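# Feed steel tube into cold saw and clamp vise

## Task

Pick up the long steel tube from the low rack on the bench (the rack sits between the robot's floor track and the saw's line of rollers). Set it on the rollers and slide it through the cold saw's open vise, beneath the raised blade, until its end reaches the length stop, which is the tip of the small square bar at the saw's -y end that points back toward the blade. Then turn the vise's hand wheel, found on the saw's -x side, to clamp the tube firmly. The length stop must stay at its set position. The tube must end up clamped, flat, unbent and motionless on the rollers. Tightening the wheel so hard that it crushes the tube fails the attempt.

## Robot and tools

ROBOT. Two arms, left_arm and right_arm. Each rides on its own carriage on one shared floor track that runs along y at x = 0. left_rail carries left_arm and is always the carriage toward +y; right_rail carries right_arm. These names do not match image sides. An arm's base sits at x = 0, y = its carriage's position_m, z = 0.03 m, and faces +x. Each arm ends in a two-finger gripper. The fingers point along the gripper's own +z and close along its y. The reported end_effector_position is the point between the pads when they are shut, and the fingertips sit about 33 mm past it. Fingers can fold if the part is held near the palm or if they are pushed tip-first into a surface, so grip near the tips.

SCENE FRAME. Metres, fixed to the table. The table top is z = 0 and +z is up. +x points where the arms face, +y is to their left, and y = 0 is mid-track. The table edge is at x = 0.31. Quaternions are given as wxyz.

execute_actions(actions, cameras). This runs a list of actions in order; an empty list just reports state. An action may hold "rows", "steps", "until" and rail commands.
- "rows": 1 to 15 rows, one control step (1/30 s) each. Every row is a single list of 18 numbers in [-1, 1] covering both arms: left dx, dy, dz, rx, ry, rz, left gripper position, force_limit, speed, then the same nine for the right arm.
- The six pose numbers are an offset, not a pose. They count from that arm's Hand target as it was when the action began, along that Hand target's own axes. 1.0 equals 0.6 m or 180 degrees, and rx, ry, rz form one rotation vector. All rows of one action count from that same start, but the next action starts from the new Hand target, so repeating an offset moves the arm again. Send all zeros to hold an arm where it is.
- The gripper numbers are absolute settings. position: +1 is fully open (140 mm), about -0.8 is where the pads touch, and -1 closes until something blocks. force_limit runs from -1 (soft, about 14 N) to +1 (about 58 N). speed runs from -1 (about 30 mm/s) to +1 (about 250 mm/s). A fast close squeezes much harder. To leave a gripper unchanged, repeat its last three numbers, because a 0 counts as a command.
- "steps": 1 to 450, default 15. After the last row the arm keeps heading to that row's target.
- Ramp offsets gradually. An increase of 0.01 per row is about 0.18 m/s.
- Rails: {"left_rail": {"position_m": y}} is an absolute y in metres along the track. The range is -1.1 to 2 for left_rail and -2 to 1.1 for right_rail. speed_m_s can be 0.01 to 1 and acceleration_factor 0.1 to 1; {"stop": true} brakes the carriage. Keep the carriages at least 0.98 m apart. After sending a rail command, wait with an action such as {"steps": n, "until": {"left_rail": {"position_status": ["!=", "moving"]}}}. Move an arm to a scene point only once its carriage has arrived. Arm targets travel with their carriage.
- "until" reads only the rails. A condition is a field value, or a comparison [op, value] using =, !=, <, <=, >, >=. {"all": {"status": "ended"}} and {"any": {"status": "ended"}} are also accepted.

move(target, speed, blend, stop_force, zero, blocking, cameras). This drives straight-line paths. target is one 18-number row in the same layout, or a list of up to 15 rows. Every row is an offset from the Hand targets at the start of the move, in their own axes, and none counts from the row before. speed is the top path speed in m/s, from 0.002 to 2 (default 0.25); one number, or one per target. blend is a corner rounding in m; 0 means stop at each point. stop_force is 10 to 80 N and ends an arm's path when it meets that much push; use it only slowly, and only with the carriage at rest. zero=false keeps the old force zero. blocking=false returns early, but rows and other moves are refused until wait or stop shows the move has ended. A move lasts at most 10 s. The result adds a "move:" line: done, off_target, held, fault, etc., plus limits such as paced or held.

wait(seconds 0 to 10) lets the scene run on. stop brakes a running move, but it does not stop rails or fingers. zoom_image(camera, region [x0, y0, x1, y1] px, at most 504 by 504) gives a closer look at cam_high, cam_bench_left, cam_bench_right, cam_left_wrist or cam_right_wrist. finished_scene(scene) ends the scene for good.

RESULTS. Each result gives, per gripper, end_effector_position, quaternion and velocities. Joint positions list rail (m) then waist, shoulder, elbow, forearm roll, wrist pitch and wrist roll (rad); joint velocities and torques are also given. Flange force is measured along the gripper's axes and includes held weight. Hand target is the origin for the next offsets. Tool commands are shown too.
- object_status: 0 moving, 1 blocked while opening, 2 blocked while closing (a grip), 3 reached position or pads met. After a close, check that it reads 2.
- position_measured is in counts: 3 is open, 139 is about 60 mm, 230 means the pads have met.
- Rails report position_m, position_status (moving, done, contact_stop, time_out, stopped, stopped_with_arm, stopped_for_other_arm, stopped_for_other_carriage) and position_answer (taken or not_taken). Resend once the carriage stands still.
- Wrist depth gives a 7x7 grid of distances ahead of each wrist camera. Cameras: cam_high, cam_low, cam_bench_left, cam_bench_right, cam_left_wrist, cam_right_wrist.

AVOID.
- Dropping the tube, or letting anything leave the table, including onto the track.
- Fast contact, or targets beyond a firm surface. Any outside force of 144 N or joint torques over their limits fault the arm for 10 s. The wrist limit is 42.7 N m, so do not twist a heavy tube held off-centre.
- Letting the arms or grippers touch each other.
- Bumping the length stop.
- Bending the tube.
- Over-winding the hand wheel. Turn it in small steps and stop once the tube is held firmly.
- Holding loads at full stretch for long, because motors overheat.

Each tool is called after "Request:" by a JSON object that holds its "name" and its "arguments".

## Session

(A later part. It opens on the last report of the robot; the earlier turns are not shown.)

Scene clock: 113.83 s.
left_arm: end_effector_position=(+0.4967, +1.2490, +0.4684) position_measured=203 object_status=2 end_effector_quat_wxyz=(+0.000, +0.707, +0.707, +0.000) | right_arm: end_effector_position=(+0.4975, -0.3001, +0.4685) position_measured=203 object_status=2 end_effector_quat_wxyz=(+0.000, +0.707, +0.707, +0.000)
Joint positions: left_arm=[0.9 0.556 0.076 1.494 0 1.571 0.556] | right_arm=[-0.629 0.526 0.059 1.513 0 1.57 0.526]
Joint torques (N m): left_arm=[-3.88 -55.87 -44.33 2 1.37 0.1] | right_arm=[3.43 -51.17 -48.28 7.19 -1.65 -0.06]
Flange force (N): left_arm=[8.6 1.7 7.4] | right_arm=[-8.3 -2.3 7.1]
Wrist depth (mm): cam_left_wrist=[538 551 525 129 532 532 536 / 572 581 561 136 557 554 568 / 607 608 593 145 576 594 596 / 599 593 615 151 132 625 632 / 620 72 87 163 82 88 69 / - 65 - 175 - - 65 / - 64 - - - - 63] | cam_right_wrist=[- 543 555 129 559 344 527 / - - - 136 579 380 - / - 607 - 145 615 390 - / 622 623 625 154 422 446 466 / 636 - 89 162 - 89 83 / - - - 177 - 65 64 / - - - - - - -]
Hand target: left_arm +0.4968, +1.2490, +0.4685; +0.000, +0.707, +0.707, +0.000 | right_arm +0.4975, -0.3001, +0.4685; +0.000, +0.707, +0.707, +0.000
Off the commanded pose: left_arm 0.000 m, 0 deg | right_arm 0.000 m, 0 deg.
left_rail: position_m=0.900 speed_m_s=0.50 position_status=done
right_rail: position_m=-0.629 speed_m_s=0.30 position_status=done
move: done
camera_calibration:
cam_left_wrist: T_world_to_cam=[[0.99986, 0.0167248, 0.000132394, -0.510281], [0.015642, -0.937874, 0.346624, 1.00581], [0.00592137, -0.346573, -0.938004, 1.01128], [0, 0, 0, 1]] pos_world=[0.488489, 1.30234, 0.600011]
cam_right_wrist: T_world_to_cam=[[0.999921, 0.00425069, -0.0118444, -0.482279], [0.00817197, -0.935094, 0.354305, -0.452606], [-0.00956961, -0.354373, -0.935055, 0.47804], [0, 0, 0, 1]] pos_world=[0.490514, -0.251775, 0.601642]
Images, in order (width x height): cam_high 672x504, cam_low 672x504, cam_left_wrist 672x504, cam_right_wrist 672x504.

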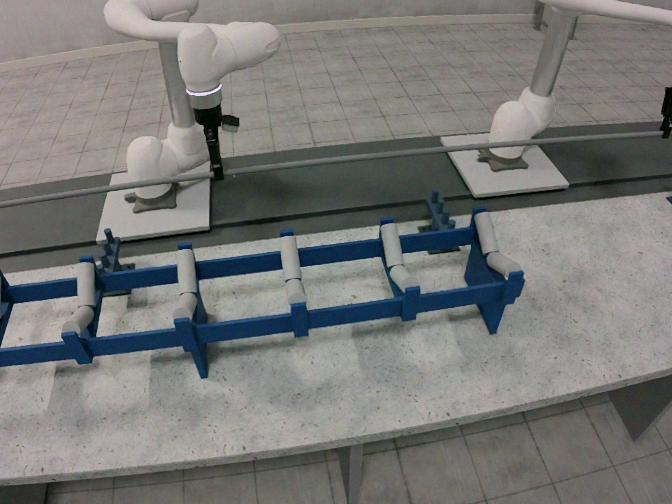

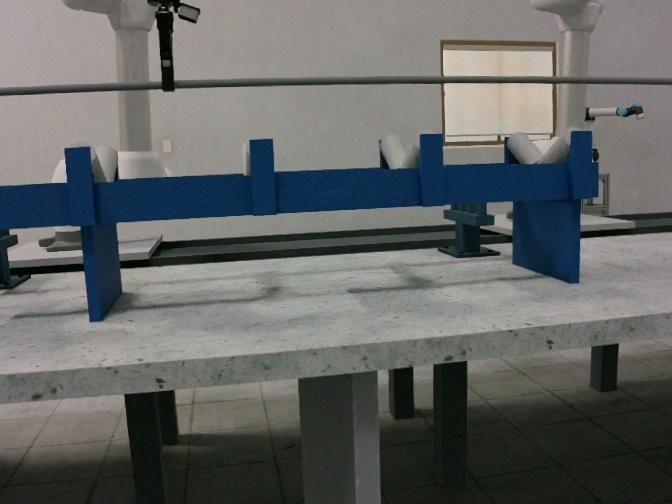

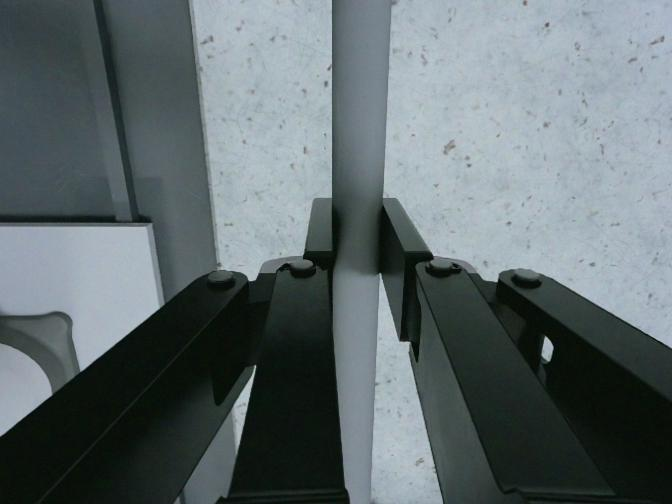

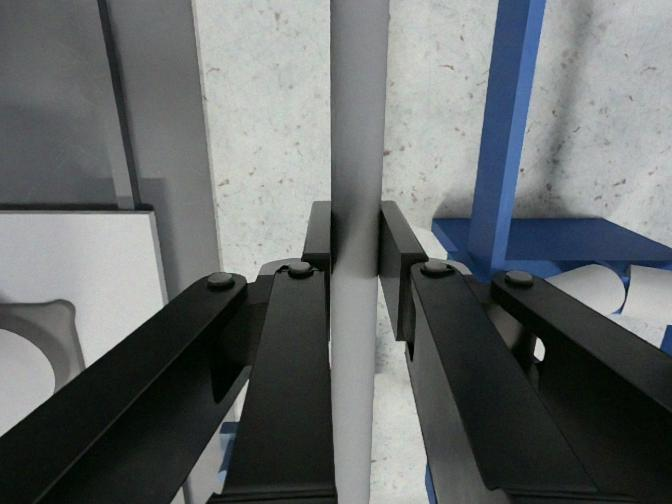

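Request:
{"name": "move", "arguments": {"target": [-0.45,0.4453,0,0,0,0,-1,-0.3,-1,-0.45,0.4453,0,0,0,0,-1,-0.3,-1], "speed": 0.15, "cameras": ["cam_high","cam_low","cam_bench_right","cam_left_wrist","cam_right_wrist"]}}

Scene clock: 123.70 s.
left_arm: end_effector_position=(+0.7639, +0.9790, +0.4685) position_measured=203 object_status=2 end_effector_quat_wxyz=(+0.000, +0.707, +0.707, +0.000) | right_arm: end_effector_position=(+0.7647, -0.5701, +0.4685) position_measured=203 object_status=2 end_effector_quat_wxyz=(+0.000, +0.707, +0.707, +0.000)
Joint positions: left_arm=[0.9 0.058 0.344 1.164 0 1.633 0.058] | right_arm=[-0.629 0.032 0.343 1.166 0 1.633 0.032]
Joint torques (N m): left_arm=[-5.4 -83.85 -46.41 1.89 -0.1 0.01] | right_arm=[4.09 -81.42 -46.81 7.24 -0.12 -0.02]
Flange force (N): left_arm=[7.0 2.2 8.7] | right_arm=[-5.6 -4.3 7.5]
Wrist depth (mm): cam_left_wrist=[529 535 530 128 532 535 537 / 555 562 558 136 566 562 578 / 568 597 593 146 597 597 1277 / 618 621 613 151 119 620 1377 / - 72 88 163 82 88 1428 / - 65 - 174 - - 65 / - 64 - - - - 63] | cam_right_wrist=[537 552 475 129 463 349 552 / - 534 414 137 - 579 1312 / 608 - 371 145 423 618 1456 / 549 - 381 154 115 - 1515 / - - 90 162 - 89 1589 / - - - 177 - 65 64 / - - - - - - -]
Hand target: left_arm +0.7639, +0.9790, +0.4685; +0.000, +0.707, +0.707, +0.000 | right_arm +0.7647, -0.5701, +0.4685; +0.000, +0.707, +0.707, +0.000
Off the commanded pose: left_arm 0.000 m, 0 deg | right_arm 0.000 m, 0 deg.
left_rail: position_m=0.900 speed_m_s=0.50 position_status=done
right_rail: position_m=-0.629 speed_m_s=0.30 position_status=done
move: done
camera_calibration:
cam_left_wrist: T_world_to_cam=[[0.99986, 0.0167597, 0.000226075, -0.77292], [0.0156423, -0.937873, 0.346625, 0.748375], [0.00602137, -0.346573, -0.938004, 0.91614], [0, 0, 0, 1]] pos_world=[0.755589, 1.03234, 0.600111]
cam_right_wrist: T_world_to_cam=[[0.999921, 0.00425069, -0.0118444, -0.748311], [0.00817197, -0.935094, 0.354305, -0.70723], [-0.00956961, -0.354373, -0.935055, 0.384823], [0, 0, 0, 1]] pos_world=[0.757714, -0.521775, 0.601542]
Images, in order (width x height): cam_high 672x504, cam_low 672x504, cam_bench_right 672x504, cam_left_wrist 672x504, cam_right_wrist 672x504.

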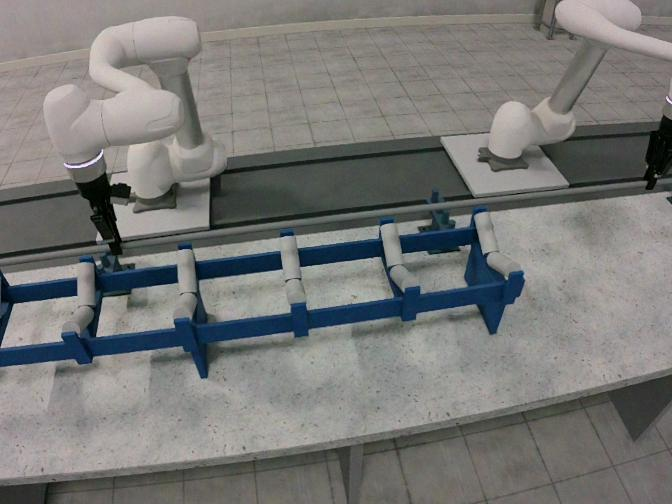

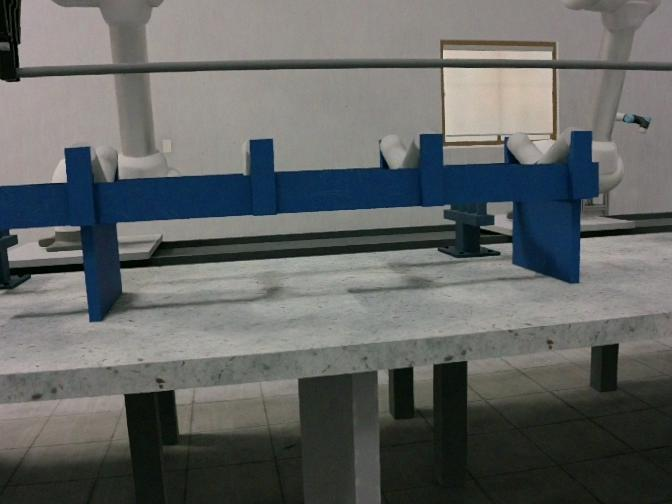

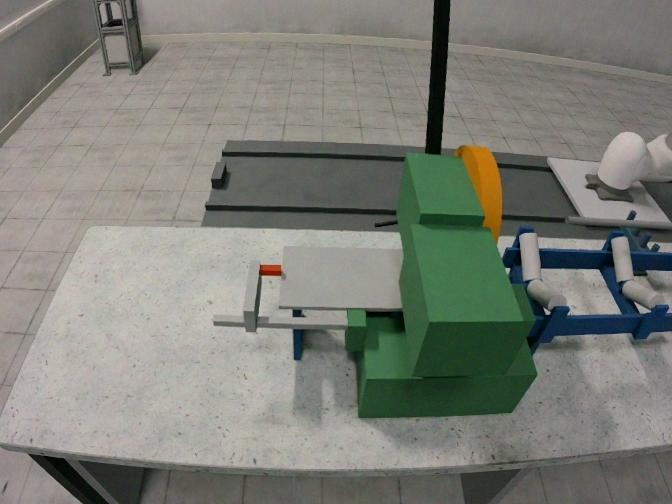

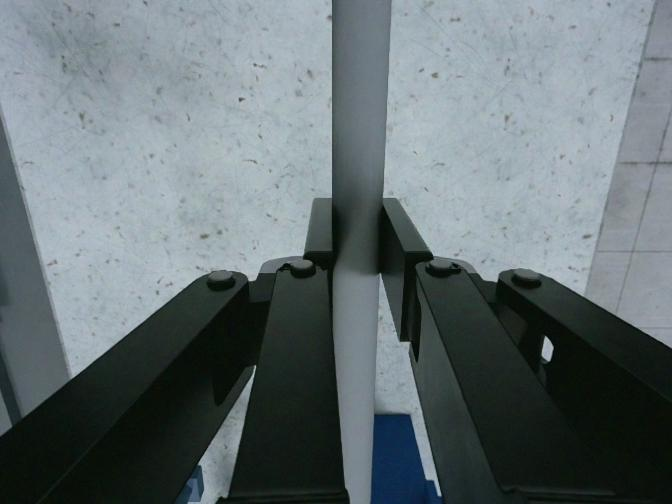

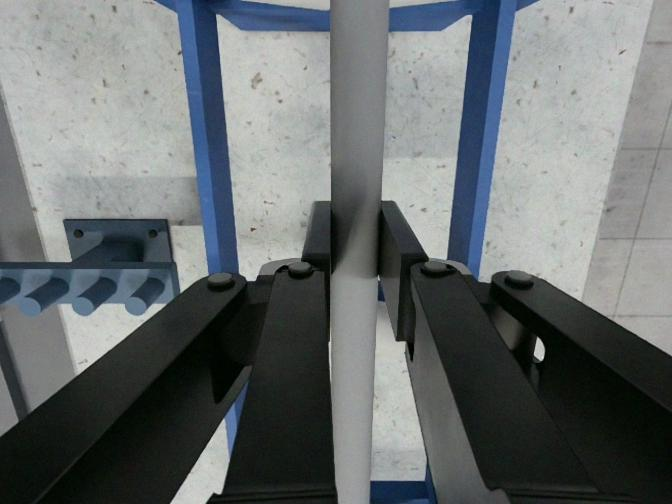

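Request:
{"name": "move", "arguments": {"target": [[0,0,0.2308,0,0,0,-1,-0.3,-1,0,0,0.2308,0,0,0,-1,-0.3,-1],[0,0,0.289,0,0,0,-1,-0.3,-1,0,0,0.289,0,0,0,-1,-0.3,-1]], "speed": [0.12,0.04], "blend": [0.005,0], "cameras": ["cam_low","cam_bench_right","cam_right_wrist"]}}

Request:
{"name": "zoom_image", "arguments": {"camera": "cam_low", "region": [0, 100, 672, 260]}}

Request:
{"name": "zoom_image", "arguments": {"camera": "cam_bench_right", "region": [470, 200, 670, 350]}}

Scene clock: 136.93 s.
left_arm: end_effector_position=(+0.7639, +0.9790, +0.2951) position_measured=203 object_status=2 end_effector_quat_wxyz=(+0.000, +0.707, +0.707, +0.000) | right_arm: end_effector_position=(+0.7647, -0.5701, +0.2951) position_measured=203 object_status=2 end_effector_quat_wxyz=(+0.000, +0.707, +0.707, +0.000)
Joint positions: left_arm=[0.9 0.058 0.37 1.441 0 1.331 0.058] | right_arm=[-0.629 0.032 0.368 1.443 0 1.33 0.032]
Joint torques (N m): left_arm=[-5.47 -85 -44.68 1.95 -0.06 0.05] | right_arm=[4.77 -82.73 -46.1 6.96 -0.13 -0.08]
Flange force (N): left_arm=[7.1 1.7 7.8] | right_arm=[-6.7 -4.3 7.7]
Wrist depth (mm): cam_left_wrist=[378 375 379 129 380 380 383 / 397 398 401 138 401 400 403 / 421 420 423 147 423 426 428 / 446 449 441 151 132 445 454 / 472 72 88 163 82 88 471 / - 65 - 174 - - 65 / - 64 - - - - 63] | cam_right_wrist=[174 221 393 129 397 - 182 / 179 219 - 136 - 236 182 / 189 220 - 144 431 239 193 / 450 218 - 154 105 237 211 / 433 84 89 163 - 89 73 / - - - 177 - 65 64 / - - - - - - -]
Hand target: left_arm +0.7639, +0.9790, +0.2951; +0.000, +0.707, +0.707, +0.000 | right_arm +0.7647, -0.5701, +0.2951; +0.000, +0.707, +0.707, +0.000
Off the commanded pose: left_arm 0.000 m, 0 deg | right_arm 0.000 m, 0 deg.
left_rail: position_m=0.900 speed_m_s=0.50 position_status=done
right_rail: position_m=-0.629 speed_m_s=0.30 position_status=done
move: done
camera_calibration:
cam_right_wrist: T_world_to_cam=[[0.999921, 0.00424956, -0.011845, -0.750464], [0.00817202, -0.935061, 0.354392, -0.64585], [-0.00956978, -0.354461, -0.935022, 0.222719], [0, 0, 0, 1]] pos_world=[0.757814, -0.521775, 0.428242]
Images, in order (width x height): cam_low 672x504, cam_bench_right 672x504, cam_right_wrist 672x504.

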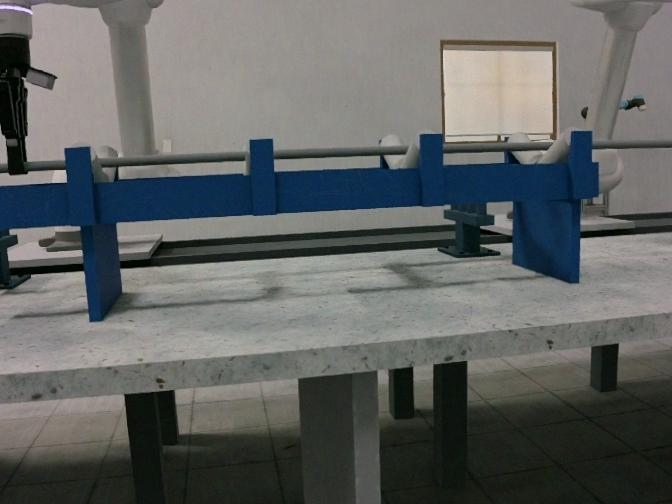

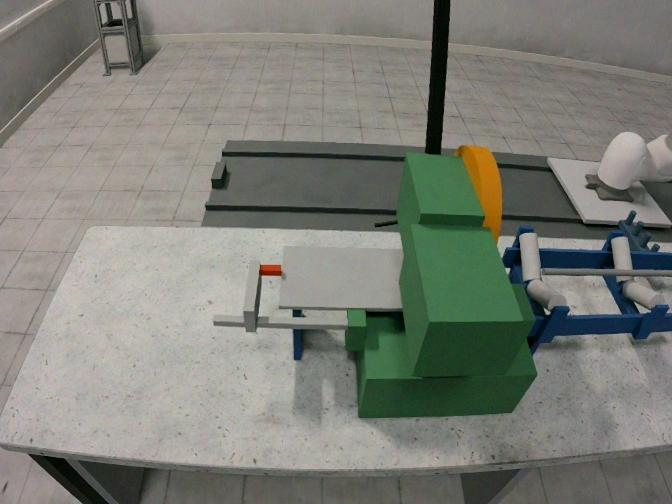

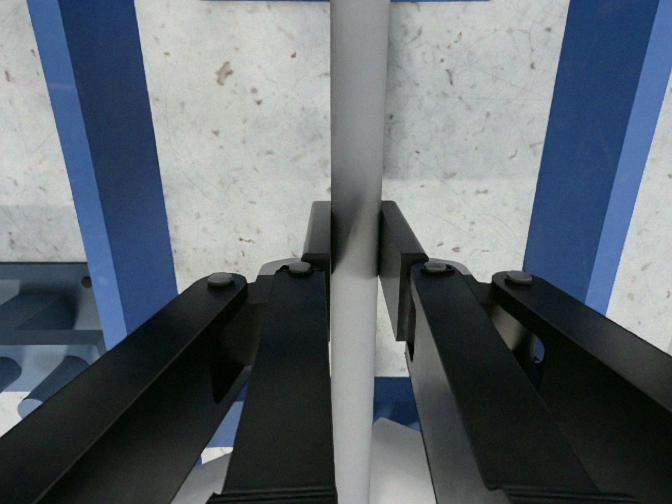

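Region (0, 100, 672, 260) is 672x160 pixels. A region can be at most 504 by 504 pixels.

Scaled by 2.520 from the camera's 672x504 image, which has a finer 960x720 frame.

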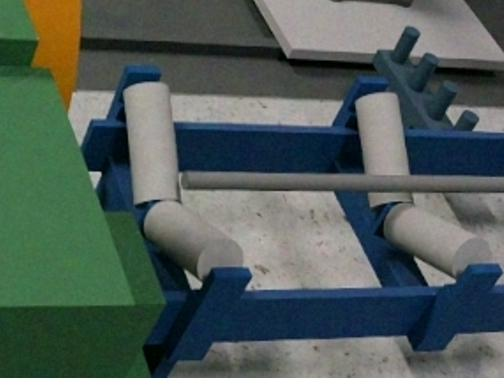

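Request:
{"name": "zoom_image", "arguments": {"camera": "cam_right_wrist", "region": [180, 354, 480, 504]}}

Request:
{"name": "zoom_image", "arguments": {"camera": "cam_low", "region": [340, 100, 640, 200]}}

Scaled by 1.680 from the camera's 672x504 image, which has a finer 960x720 frame.

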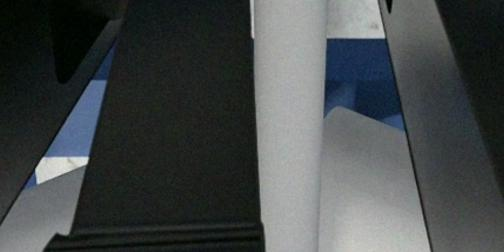

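Scaled by 1.680 from the camera's 672x504 image, which has a finer 960x720 frame.

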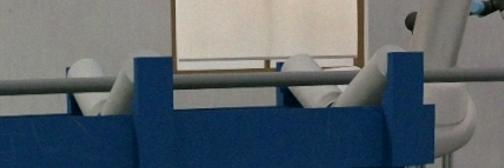

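Request:
{"name": "move", "arguments": {"target": [0,0,0.045,0,0,0,-1,-0.3,-1,0,0,0.045,0,0,0,-1,-0.3,-1], "speed": 0.012, "stop_force": 10, "cameras": ["cam_low","cam_bench_right","cam_right_wrist"]}}

Request:
{"name": "zoom_image", "arguments": {"camera": "cam_bench_right", "region": [470, 200, 670, 350]}}

Request:
{"name": "zoom_image", "arguments": {"camera": "cam_low", "region": [0, 100, 300, 200]}}

Request:
{"name": "zoom_image", "arguments": {"camera": "cam_low", "region": [340, 100, 640, 200]}}

Scene clock: 149.13 s.
left_arm: end_effector_position=(+0.7640, +0.9790, +0.2746) position_measured=203 object_status=2 end_effector_quat_wxyz=(+0.000, +0.707, +0.707, +0.000) | right_arm: end_effector_position=(+0.7649, -0.5701, +0.2782) position_measured=203 object_status=2 end_effector_quat_wxyz=(+0.000, +0.707, +0.707, +0.000)
Joint positions: left_arm=[0.9 0.058 0.379 1.467 0 1.296 0.058] | right_arm=[-0.629 0.032 0.375 1.464 0 1.301 0.032]
Joint torques (N m): left_arm=[-5.3 -75.62 -35.67 2.1 0.64 0.1] | right_arm=[4.54 -69.19 -32.22 6.81 1.82 -0.07]
Flange force (N): left_arm=[7.2 5.4 -5.3] | right_arm=[-5.7 2.5 -12.4]
Wrist depth (mm): cam_left_wrist=[362 361 362 129 363 363 363 / 378 382 379 138 381 382 385 / 403 403 401 147 403 406 406 / 426 426 418 151 132 429 431 / 448 72 88 163 82 88 451 / - 65 - 174 - - 65 / - 64 - - - - 63] | cam_right_wrist=[174 368 - 129 361 - 182 / 173 381 - 137 395 - 182 / 173 220 - 145 - 221 189 / 183 235 - 154 432 231 200 / 425 84 89 163 - 89 78 / - - - 177 - 65 64 / - - - - - - -]
Hand target: left_arm +0.7640, +0.9790, +0.2746; +0.000, +0.707, +0.707, +0.000 (not the last commanded pose) | right_arm +0.7649, -0.5701, +0.2782; +0.000, +0.707, +0.707, +0.000 (not the last commanded pose)
Off the commanded pose: left_arm 0.007 m, 0 deg | right_arm 0.010 m, 0 deg.
left_rail: position_m=0.900 speed_m_s=0.50 position_status=done
right_rail: position_m=-0.629 speed_m_s=0.30 position_status=done
move: contact (left_arm, right_arm)
camera_calibration:
cam_right_wrist: T_world_to_cam=[[0.999925, 0.0041675, -0.0114936, -0.750855], [0.00796987, -0.935095, 0.354306, -0.63969], [-0.00927107, -0.354372, -0.935059, 0.206753], [0, 0, 0, 1]] pos_world=[0.757814, -0.521775, 0.411343]
Images, in order (width x height): cam_low 672x504, cam_bench_right 672x504, cam_right_wrist 672x504.

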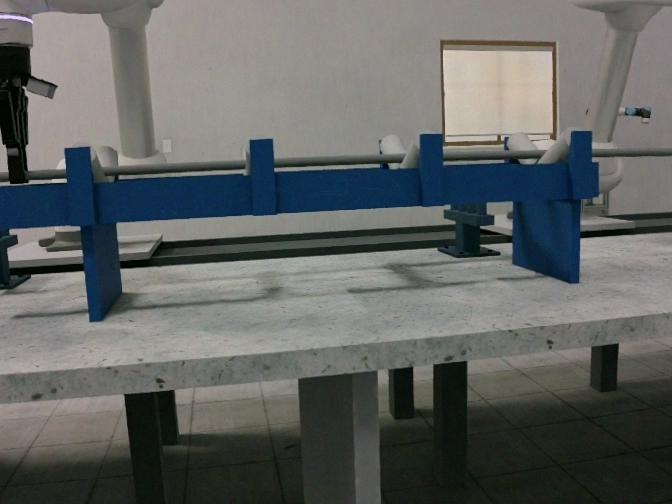

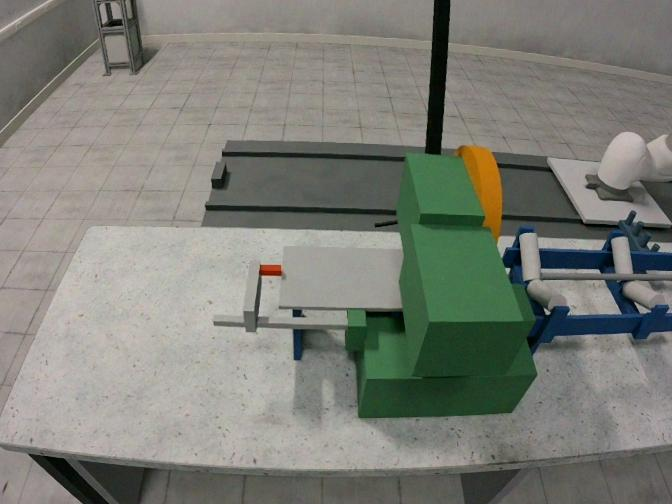

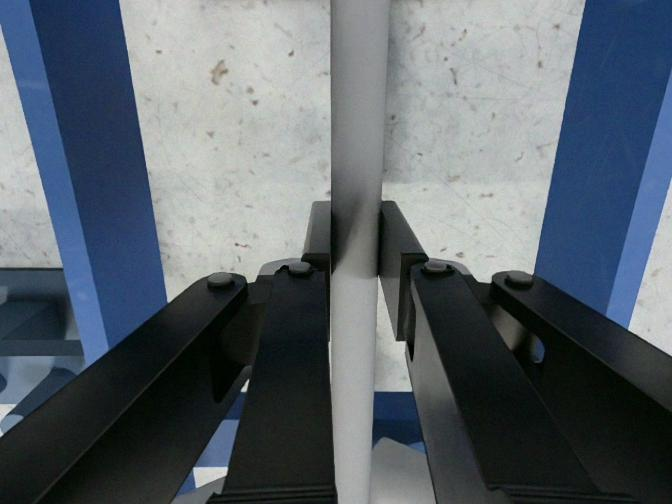

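Scaled by 2.520 from the camera's 672x504 image, which has a finer 960x720 frame.

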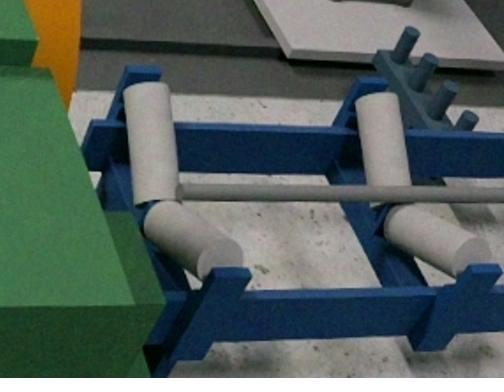

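Scaled by 1.680 from the camera's 672x504 image, which has a finer 960x720 frame.

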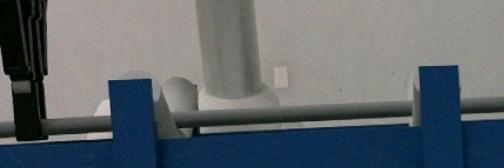

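Scaled by 1.680 from the camera's 672x504 image, which has a finer 960x720 frame.

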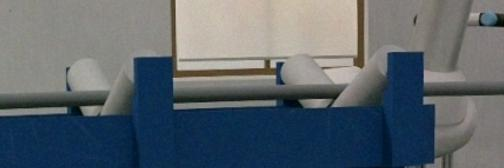

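Request:
{"name": "move", "arguments": {"target": [0,0,-0.0012,0,0,0,-1,-0.3,-1,0,0.002,-0.0025,0,0,0,-1,-0.3,-1], "speed": 0.01, "cameras": []}}

Scene clock: 155.73 s.
left_arm: end_effector_position=(+0.7640, +0.9790, +0.2753) position_measured=203 object_status=2 end_effector_quat_wxyz=(+0.000, +0.707, +0.707, +0.000) | right_arm: end_effector_position=(+0.7660, -0.5701, +0.2797) position_measured=203 object_status=2 end_effector_quat_wxyz=(+0.000, +0.707, +0.707, +0.000)
Joint positions: left_arm=[0.9 0.058 0.378 1.466 0 1.297 0.058] | right_arm=[-0.629 0.032 0.377 1.46 0 1.305 0.032]
Joint torques (N m): left_arm=[-6.49 -79.81 -39.34 1.69 0.39 0.11] | right_arm=[5.3 -80.57 -43.5 7.24 0.06 -0.04]
Flange force (N): left_arm=[8.6 4.3 0.8] | right_arm=[-7.2 -3.7 3.5]
Wrist depth (mm): cam_left_wrist=[359 360 360 129 363 363 365 / 374 376 383 138 382 382 383 / 401 402 403 147 404 405 408 / 427 429 418 151 132 427 432 / 450 72 88 163 82 88 449 / - 65 - 174 - - 65 / - 64 - - - - 63] | cam_right_wrist=[175 367 371 129 - - 181 / 176 220 379 137 - - 180 / 175 221 423 145 417 234 189 / 185 221 - 154 432 238 198 / - 84 89 162 - 89 78 / - - - 177 - 65 63 / - - - - - - -]
Hand target: left_arm +0.7640, +0.9790, +0.2753; +0.000, +0.707, +0.707, +0.000 | right_arm +0.7661, -0.5701, +0.2797; +0.000, +0.707, +0.707, +0.000
Off the commanded pose: left_arm 0.000 m, 0 deg | right_arm 0.000 m, 0 deg.
left_rail: position_m=0.900 speed_m_s=0.50 position_status=done
right_rail: position_m=-0.629 speed_m_s=0.30 position_status=done
move: done
No camera images: "cameras" was empty.

Request:
{"name": "execute_actions", "arguments": {"actions": [{"rows":[[0,0,0,0,0,0,-1,-0.3,-1,0,0,0,0,0,0,-0.45,-0.5,-1]],"steps":30},{"rows":[[0,0,0,0,0,0,-1,-0.3,-1,0,0,0,0,0,0,-0.3,-0.5,-1]],"steps":30}], "cameras": ["cam_right_wrist","cam_bench_right"]}}

Request:
{"name": "zoom_image", "arguments": {"camera": "cam_right_wrist", "region": [236, 150, 476, 350]}}

Scene clock: 164.10 s.
left_arm: end_effector_position=(+0.7640, +0.9790, +0.2754) position_measured=203 object_status=2 end_effector_quat_wxyz=(+0.000, +0.707, +0.707, +0.000) | right_arm: end_effector_position=(+0.7661, -0.5701, +0.2797) position_measured=167 object_status=3 end_effector_quat_wxyz=(+0.000, +0.707, +0.707, +0.000)
Joint positions: left_arm=[0.9 0.058 0.378 1.466 0 1.298 0.058] | right_arm=[-0.629 0.032 0.377 1.46 0 1.305 0.032]
Joint torques (N m): left_arm=[0.84 -79.88 -38.52 4.65 0.86 0.24] | right_arm=[-1.02 -78.55 -41.72 4.35 0 -0.03]
Flange force (N): left_arm=[-0.9 5.6 -0.2] | right_arm=[1.1 -3.7 -0.7]
Flange force at the end of the 1st action (N): left_arm=[-0.9 6.2 0.5] | right_arm=[1.2 -4.0 -0.4]
Wrist depth (mm): cam_left_wrist=[360 360 362 129 360 363 363 / 380 380 379 137 383 385 386 / 403 401 403 147 408 407 408 / 425 428 419 151 132 427 432 / 452 72 88 163 82 88 451 / - 65 - 174 - - 65 / - 64 - - - - 63] | cam_right_wrist=[175 - - 130 - 374 181 / 175 210 - 138 384 390 180 / 175 223 - 146 422 232 188 / 184 238 104 154 143 236 190 / - 84 78 166 - 78 78 / - - - 185 - - - / - - - 223 - - -]
Hand target: left_arm +0.7640, +0.9790, +0.2753; +0.000, +0.707, +0.707, +0.000 | right_arm +0.7661, -0.5701, +0.2797; +0.000, +0.707, +0.707, +0.000
Off the commanded pose: left_arm 0.000 m, 0 deg | right_arm 0.000 m, 0 deg.
left_rail: position_m=0.900 speed_m_s=0.50 position_status=done
right_rail: position_m=-0.629 speed_m_s=0.30 position_status=done
camera_calibration:
cam_right_wrist: T_world_to_cam=[[0.999925, 0.0041675, -0.0114936, -0.752038], [0.00796987, -0.935095, 0.354306, -0.640231], [-0.00927107, -0.354372, -0.935059, 0.208167], [0, 0, 0, 1]] pos_world=[0.759014, -0.521775, 0.412843]
Images, in order (width x height): cam_bench_right 672x504, cam_right_wrist 672x504.

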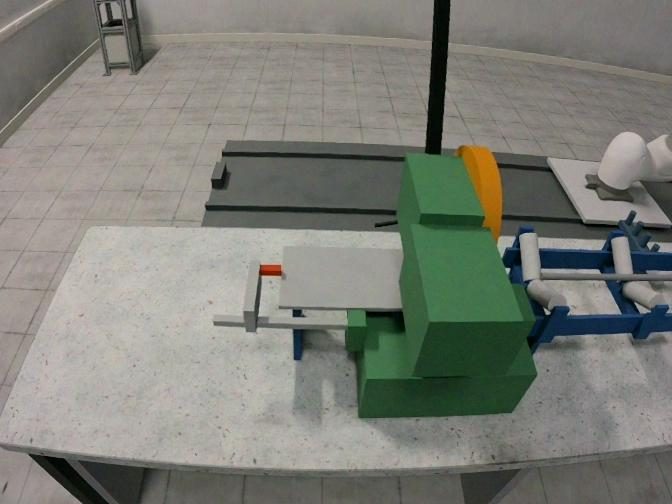

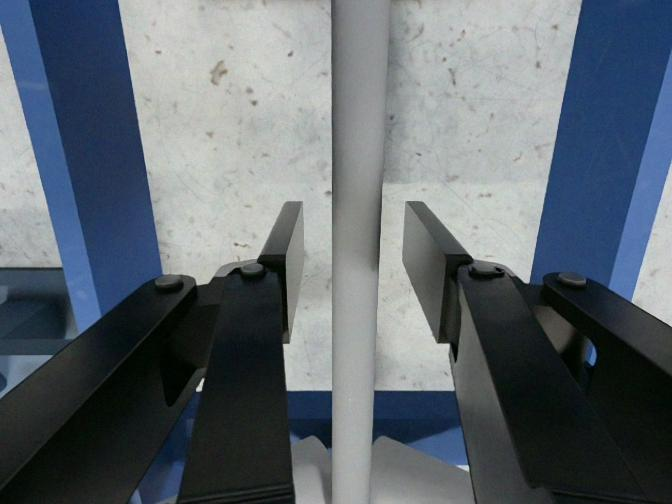

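Scaled by 2.100 from the camera's 672x504 image, which has a finer 960x720 frame.

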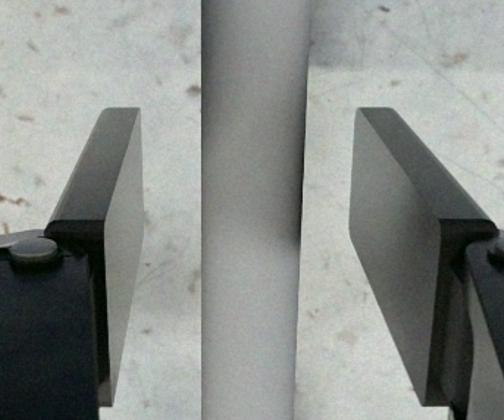

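Request:
{"name": "execute_actions", "arguments": {"actions": [{"rows":[[0,0,0,0,0,0,-0.45,-0.5,-1,0,0,0,0,0,0,-0.3,-0.5,-1]],"steps":30},{"rows":[[0,0,0,0,0,0,-0.3,-0.5,-1,0,0,0,0,0,0,-0.3,-0.5,-1]],"steps":30}], "cameras": ["cam_left_wrist","cam_right_wrist"]}}

Request:
{"name": "zoom_image", "arguments": {"camera": "cam_left_wrist", "region": [236, 150, 476, 350]}}

Scene clock: 171.97 s.
left_arm: end_effector_position=(+0.7640, +0.9790, +0.2753) position_measured=167 object_status=3 end_effector_quat_wxyz=(+0.000, +0.707, +0.707, +0.000) | right_arm: end_effector_position=(+0.7661, -0.5701, +0.2797) position_measured=167 object_status=3 end_effector_quat_wxyz=(+0.000, +0.707, +0.707, +0.000)
Joint positions: left_arm=[0.9 0.058 0.378 1.466 0 1.298 0.058] | right_arm=[-0.629 0.032 0.377 1.46 0 1.305 0.032]
Joint torques (N m): left_arm=[0.66 -81.05 -41.43 4.57 -0.3 -0.02] | right_arm=[-1.03 -78.4 -41.85 4.36 -0.02 -0.02]
Flange force (N): left_arm=[-0.5 1.6 1.9] | right_arm=[1.1 -4.0 0.2]
Flange force at the end of the 1st action (N): left_arm=[-0.6 2.4 2.3] | right_arm=[1.1 -4.0 0.5]
Wrist depth (mm): cam_left_wrist=[360 360 361 129 361 362 364 / 379 379 383 136 381 384 383 / 401 401 403 145 406 406 407 / 426 422 107 151 127 427 431 / - 77 82 164 - 88 85 / - 69 - 182 - - 75 / - - - 513 - - -] | cam_right_wrist=[175 207 369 132 367 383 180 / 175 209 383 139 - 400 180 / 175 237 417 148 413 233 189 / 185 208 106 156 143 235 189 / - 84 78 166 - 78 78 / - - - 183 - - - / - - - 222 - - -]
Hand target: left_arm +0.7640, +0.9790, +0.2753; +0.000, +0.707, +0.707, +0.000 | right_arm +0.7661, -0.5701, +0.2797; +0.000, +0.707, +0.707, +0.000
Off the commanded pose: left_arm 0.000 m, 0 deg | right_arm 0.000 m, 0 deg.
left_rail: position_m=0.900 speed_m_s=0.50 position_status=done
right_rail: position_m=-0.629 speed_m_s=0.30 position_status=done
camera_calibration:
cam_left_wrist: T_world_to_cam=[[0.999861, 0.016666, 0.000261025, -0.772895], [0.0155423, -0.937875, 0.346625, 0.815419], [0.00602167, -0.346573, -0.938004, 0.734916], [0, 0, 0, 1]] pos_world=[0.755689, 1.03234, 0.406911]
cam_right_wrist: T_world_to_cam=[[0.999925, 0.0041675, -0.0114936, -0.752038], [0.00796987, -0.935095, 0.354306, -0.640231], [-0.00927107, -0.354372, -0.935059, 0.208167], [0, 0, 0, 1]] pos_world=[0.759014, -0.521775, 0.412843]
Images, in order (width x height): cam_left_wrist 672x504, cam_right_wrist 672x504.

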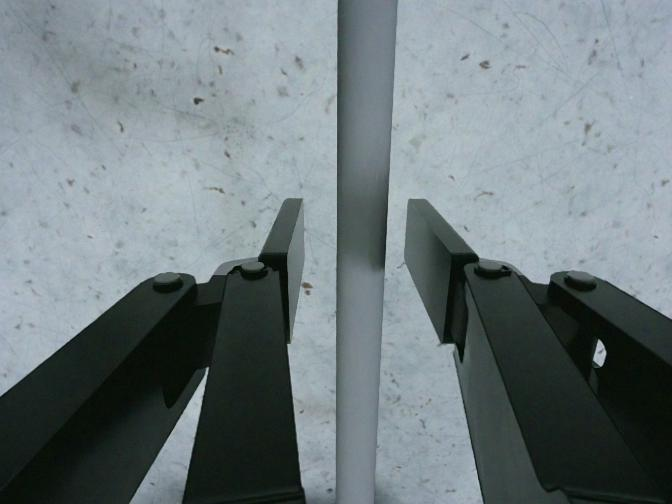

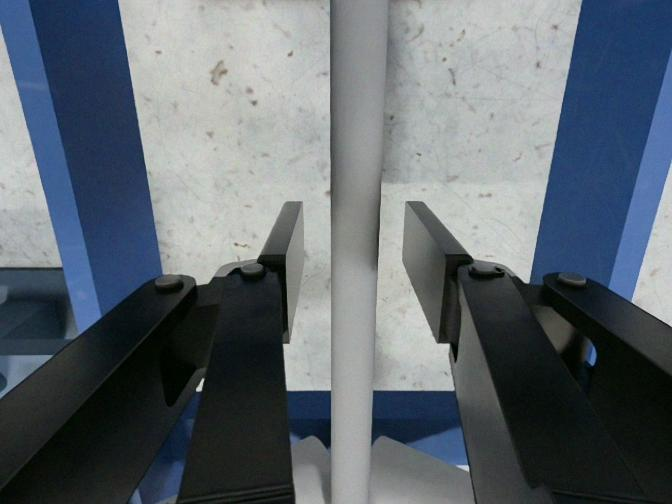

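Scaled by 2.100 from the camera's 672x504 image, which has a finer 960x720 frame.

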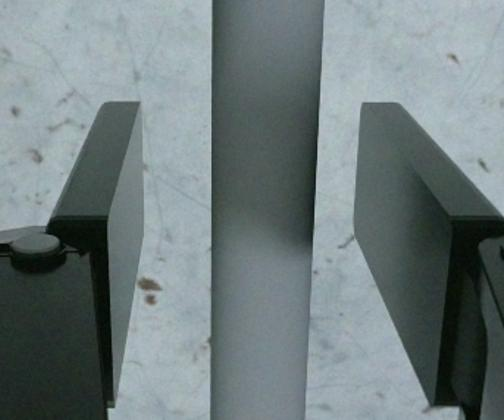

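Request:
{"name": "execute_actions", "arguments": {"actions": [{"left_rail":{"position_m":1.42,"speed_m_s":0.4,"acceleration_factor":0.4},"steps":1}], "cameras": ["cam_left_wrist"]}}

Request:
{"name": "move", "arguments": {"target": [0,0,0,0,0,0,-0.3,-0.5,-1,0,0,-0.3172,0,0,0,-0.3,-0.5,-1], "speed": 0.2, "cameras": ["cam_left_wrist","cam_right_wrist","cam_bench_left"]}}

Scene clock: 196.87 s.
left_arm: end_effector_position=(+0.7640, +1.4989, +0.2753) position_measured=167 object_status=3 end_effector_quat_wxyz=(+0.000, +0.707, +0.707, +0.000) | right_arm: end_effector_position=(+0.7661, -0.5701, +0.2797) position_measured=167 object_status=3 end_effector_quat_wxyz=(+0.000, +0.707, +0.707, +0.000)
Joint positions: left_arm=[1.42 0.058 0.378 1.466 0 1.298 0.058] | right_arm=[-0.629 0.032 0.377 1.46 0 1.305 0.032]
Joint torques (N m): left_arm=[0.44 -81.26 -41.38 4.52 -0.26 0.04] | right_arm=[-1.23 -78.3 -41.81 4.39 -0.01 -0.02]
Flange force (N): left_arm=[-0.6 1.8 1.9] | right_arm=[1.3 -4.0 0.2]
Wrist depth (mm): cam_left_wrist=[356 361 359 132 363 364 364 / 384 381 378 141 381 383 385 / 401 404 404 147 405 405 403 / 428 422 107 156 127 427 - / - 77 82 168 - 88 85 / - 69 - 189 - - 75 / - - - 511 - - -] | cam_right_wrist=[176 208 - 130 - - 181 / 176 208 394 138 - 381 181 / 175 222 - 146 415 231 190 / 184 206 104 154 143 220 190 / - 84 78 167 - 78 78 / - - - 185 - - - / - - - 223 - - -]
Hand target: left_arm +0.7640, +1.4989, +0.2753; +0.000, +0.707, +0.707, +0.000 | right_arm +0.7661, -0.5701, +0.2797; +0.000, +0.707, +0.707, +0.000
Tool commands: left_gripper/position=-0.3 left_gripper/force_limit=-0.5 left_gripper/speed=-1.0 right_gripper/position=-0.3 right_gripper/force_limit=-0.5 right_gripper/speed=-1.0
Off the commanded pose: left_arm 0.000 m, 0 deg | right_arm 0.000 m, 0 deg.
left_rail: position_m=1.420 speed_m_s=0.40 position_status=done
right_rail: position_m=-0.629 speed_m_s=0.30 position_status=done
not at rest: the robot was still moving 3 seconds after this call's last action.
camera_calibration:
cam_left_wrist: T_world_to_cam=[[0.999861, 0.016666, 0.000261025, -0.78156], [0.0155423, -0.937875, 0.346625, 1.30299], [0.00602167, -0.346573, -0.938004, 0.915193], [0, 0, 0, 1]] pos_world=[0.755689, 1.55224, 0.407011]
Images, in order (width x height): cam_left_wrist 672x504.

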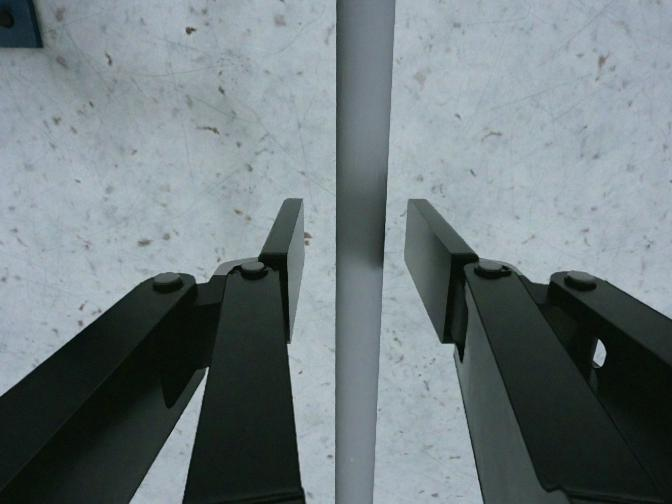

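Scene clock: 198.30 s.
left_arm: end_effector_position=(+0.7640, +1.4990, +0.2753) position_measured=167 object_status=3 end_effector_quat_wxyz=(+0.000, +0.707, +0.707, +0.000) | right_arm: end_effector_position=(+0.7660, -0.5701, +0.4700) position_measured=167 object_status=3 end_effector_quat_wxyz=(+0.000, +0.707, +0.707, +0.000)
Joint positions: left_arm=[1.42 0.058 0.378 1.466 0 1.297 0.058] | right_arm=[-0.629 0.032 0.345 1.161 0 1.636 0.032]
Joint torques (N m): left_arm=[0.69 -81.57 -41.41 4.52 -0.23 -0.01] | right_arm=[-1.06 -76.65 -42.66 4.38 -0.13 -0.04]
Flange force (N): left_arm=[-0.7 2.8 2.4] | right_arm=[1.1 -3.3 0.1]
Wrist depth (mm): cam_left_wrist=[361 362 361 132 363 362 356 / 379 380 383 138 384 382 385 / 402 401 401 146 403 404 408 / 428 423 107 156 127 425 432 / - 77 82 167 - 88 85 / - 69 - 477 - - 75 / - - - 524 - - -] | cam_right_wrist=[- - 372 326 371 348 563 / 555 582 374 - - 570 1376 / 618 596 365 348 607 - 1466 / - - 106 363 142 - 1546 / - 84 78 398 123 78 79 / - - - 792 - - - / - - - 803 - - -]
Hand target: left_arm +0.7640, +1.4990, +0.2753; +0.000, +0.707, +0.707, +0.000 | right_arm +0.7660, -0.5701, +0.4700; +0.000, +0.707, +0.707, +0.000
Off the commanded pose: left_arm 0.000 m, 0 deg | right_arm 0.000 m, 0 deg.
left_rail: position_m=1.420 speed_m_s=0.40 position_status=done
right_rail: position_m=-0.629 speed_m_s=0.30 position_status=done
move: done
camera_calibration:
cam_left_wrist: T_world_to_cam=[[0.999861, 0.016666, 0.000261025, -0.781562], [0.0155423, -0.937875, 0.346625, 1.30308], [0.00602167, -0.346573, -0.938004, 0.915228], [0, 0, 0, 1]] pos_world=[0.755689, 1.55234, 0.407011]
cam_right_wrist: T_world_to_cam=[[0.999924, 0.00426124, -0.0115284, -0.74978], [0.00806986, -0.935094, 0.354307, -0.707731], [-0.00927035, -0.354373, -0.935058, 0.386107], [0, 0, 0, 1]] pos_world=[0.759014, -0.521775, 0.603142]
Images, in order (width x height): cam_bench_left 672x504, cam_left_wrist 672x504, cam_right_wrist 672x504.

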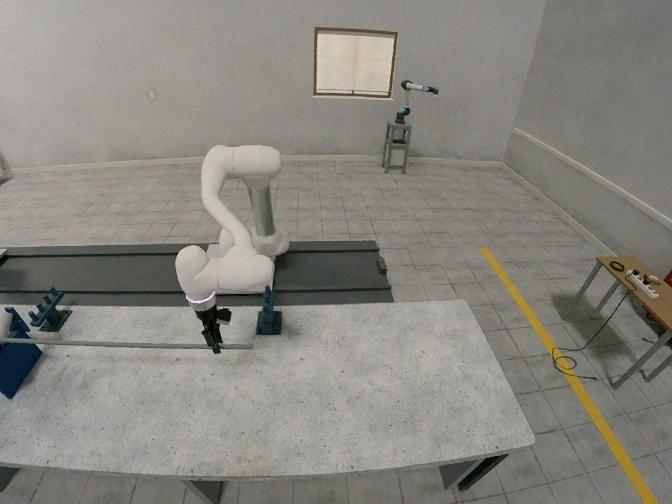

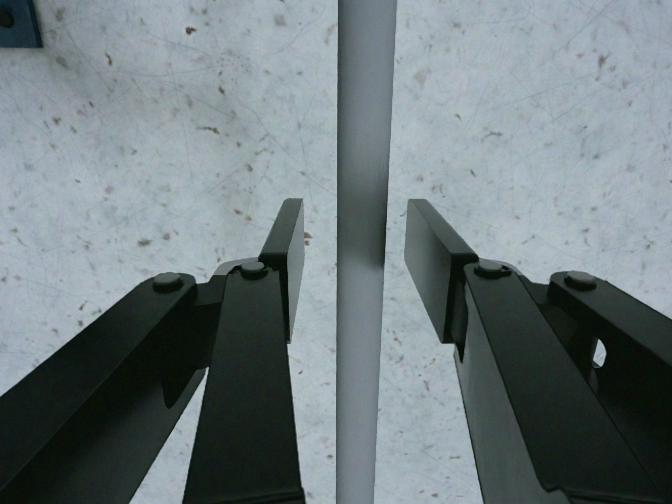

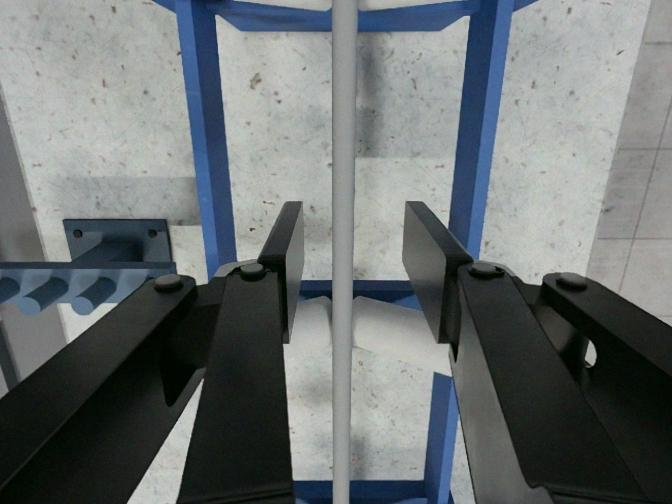

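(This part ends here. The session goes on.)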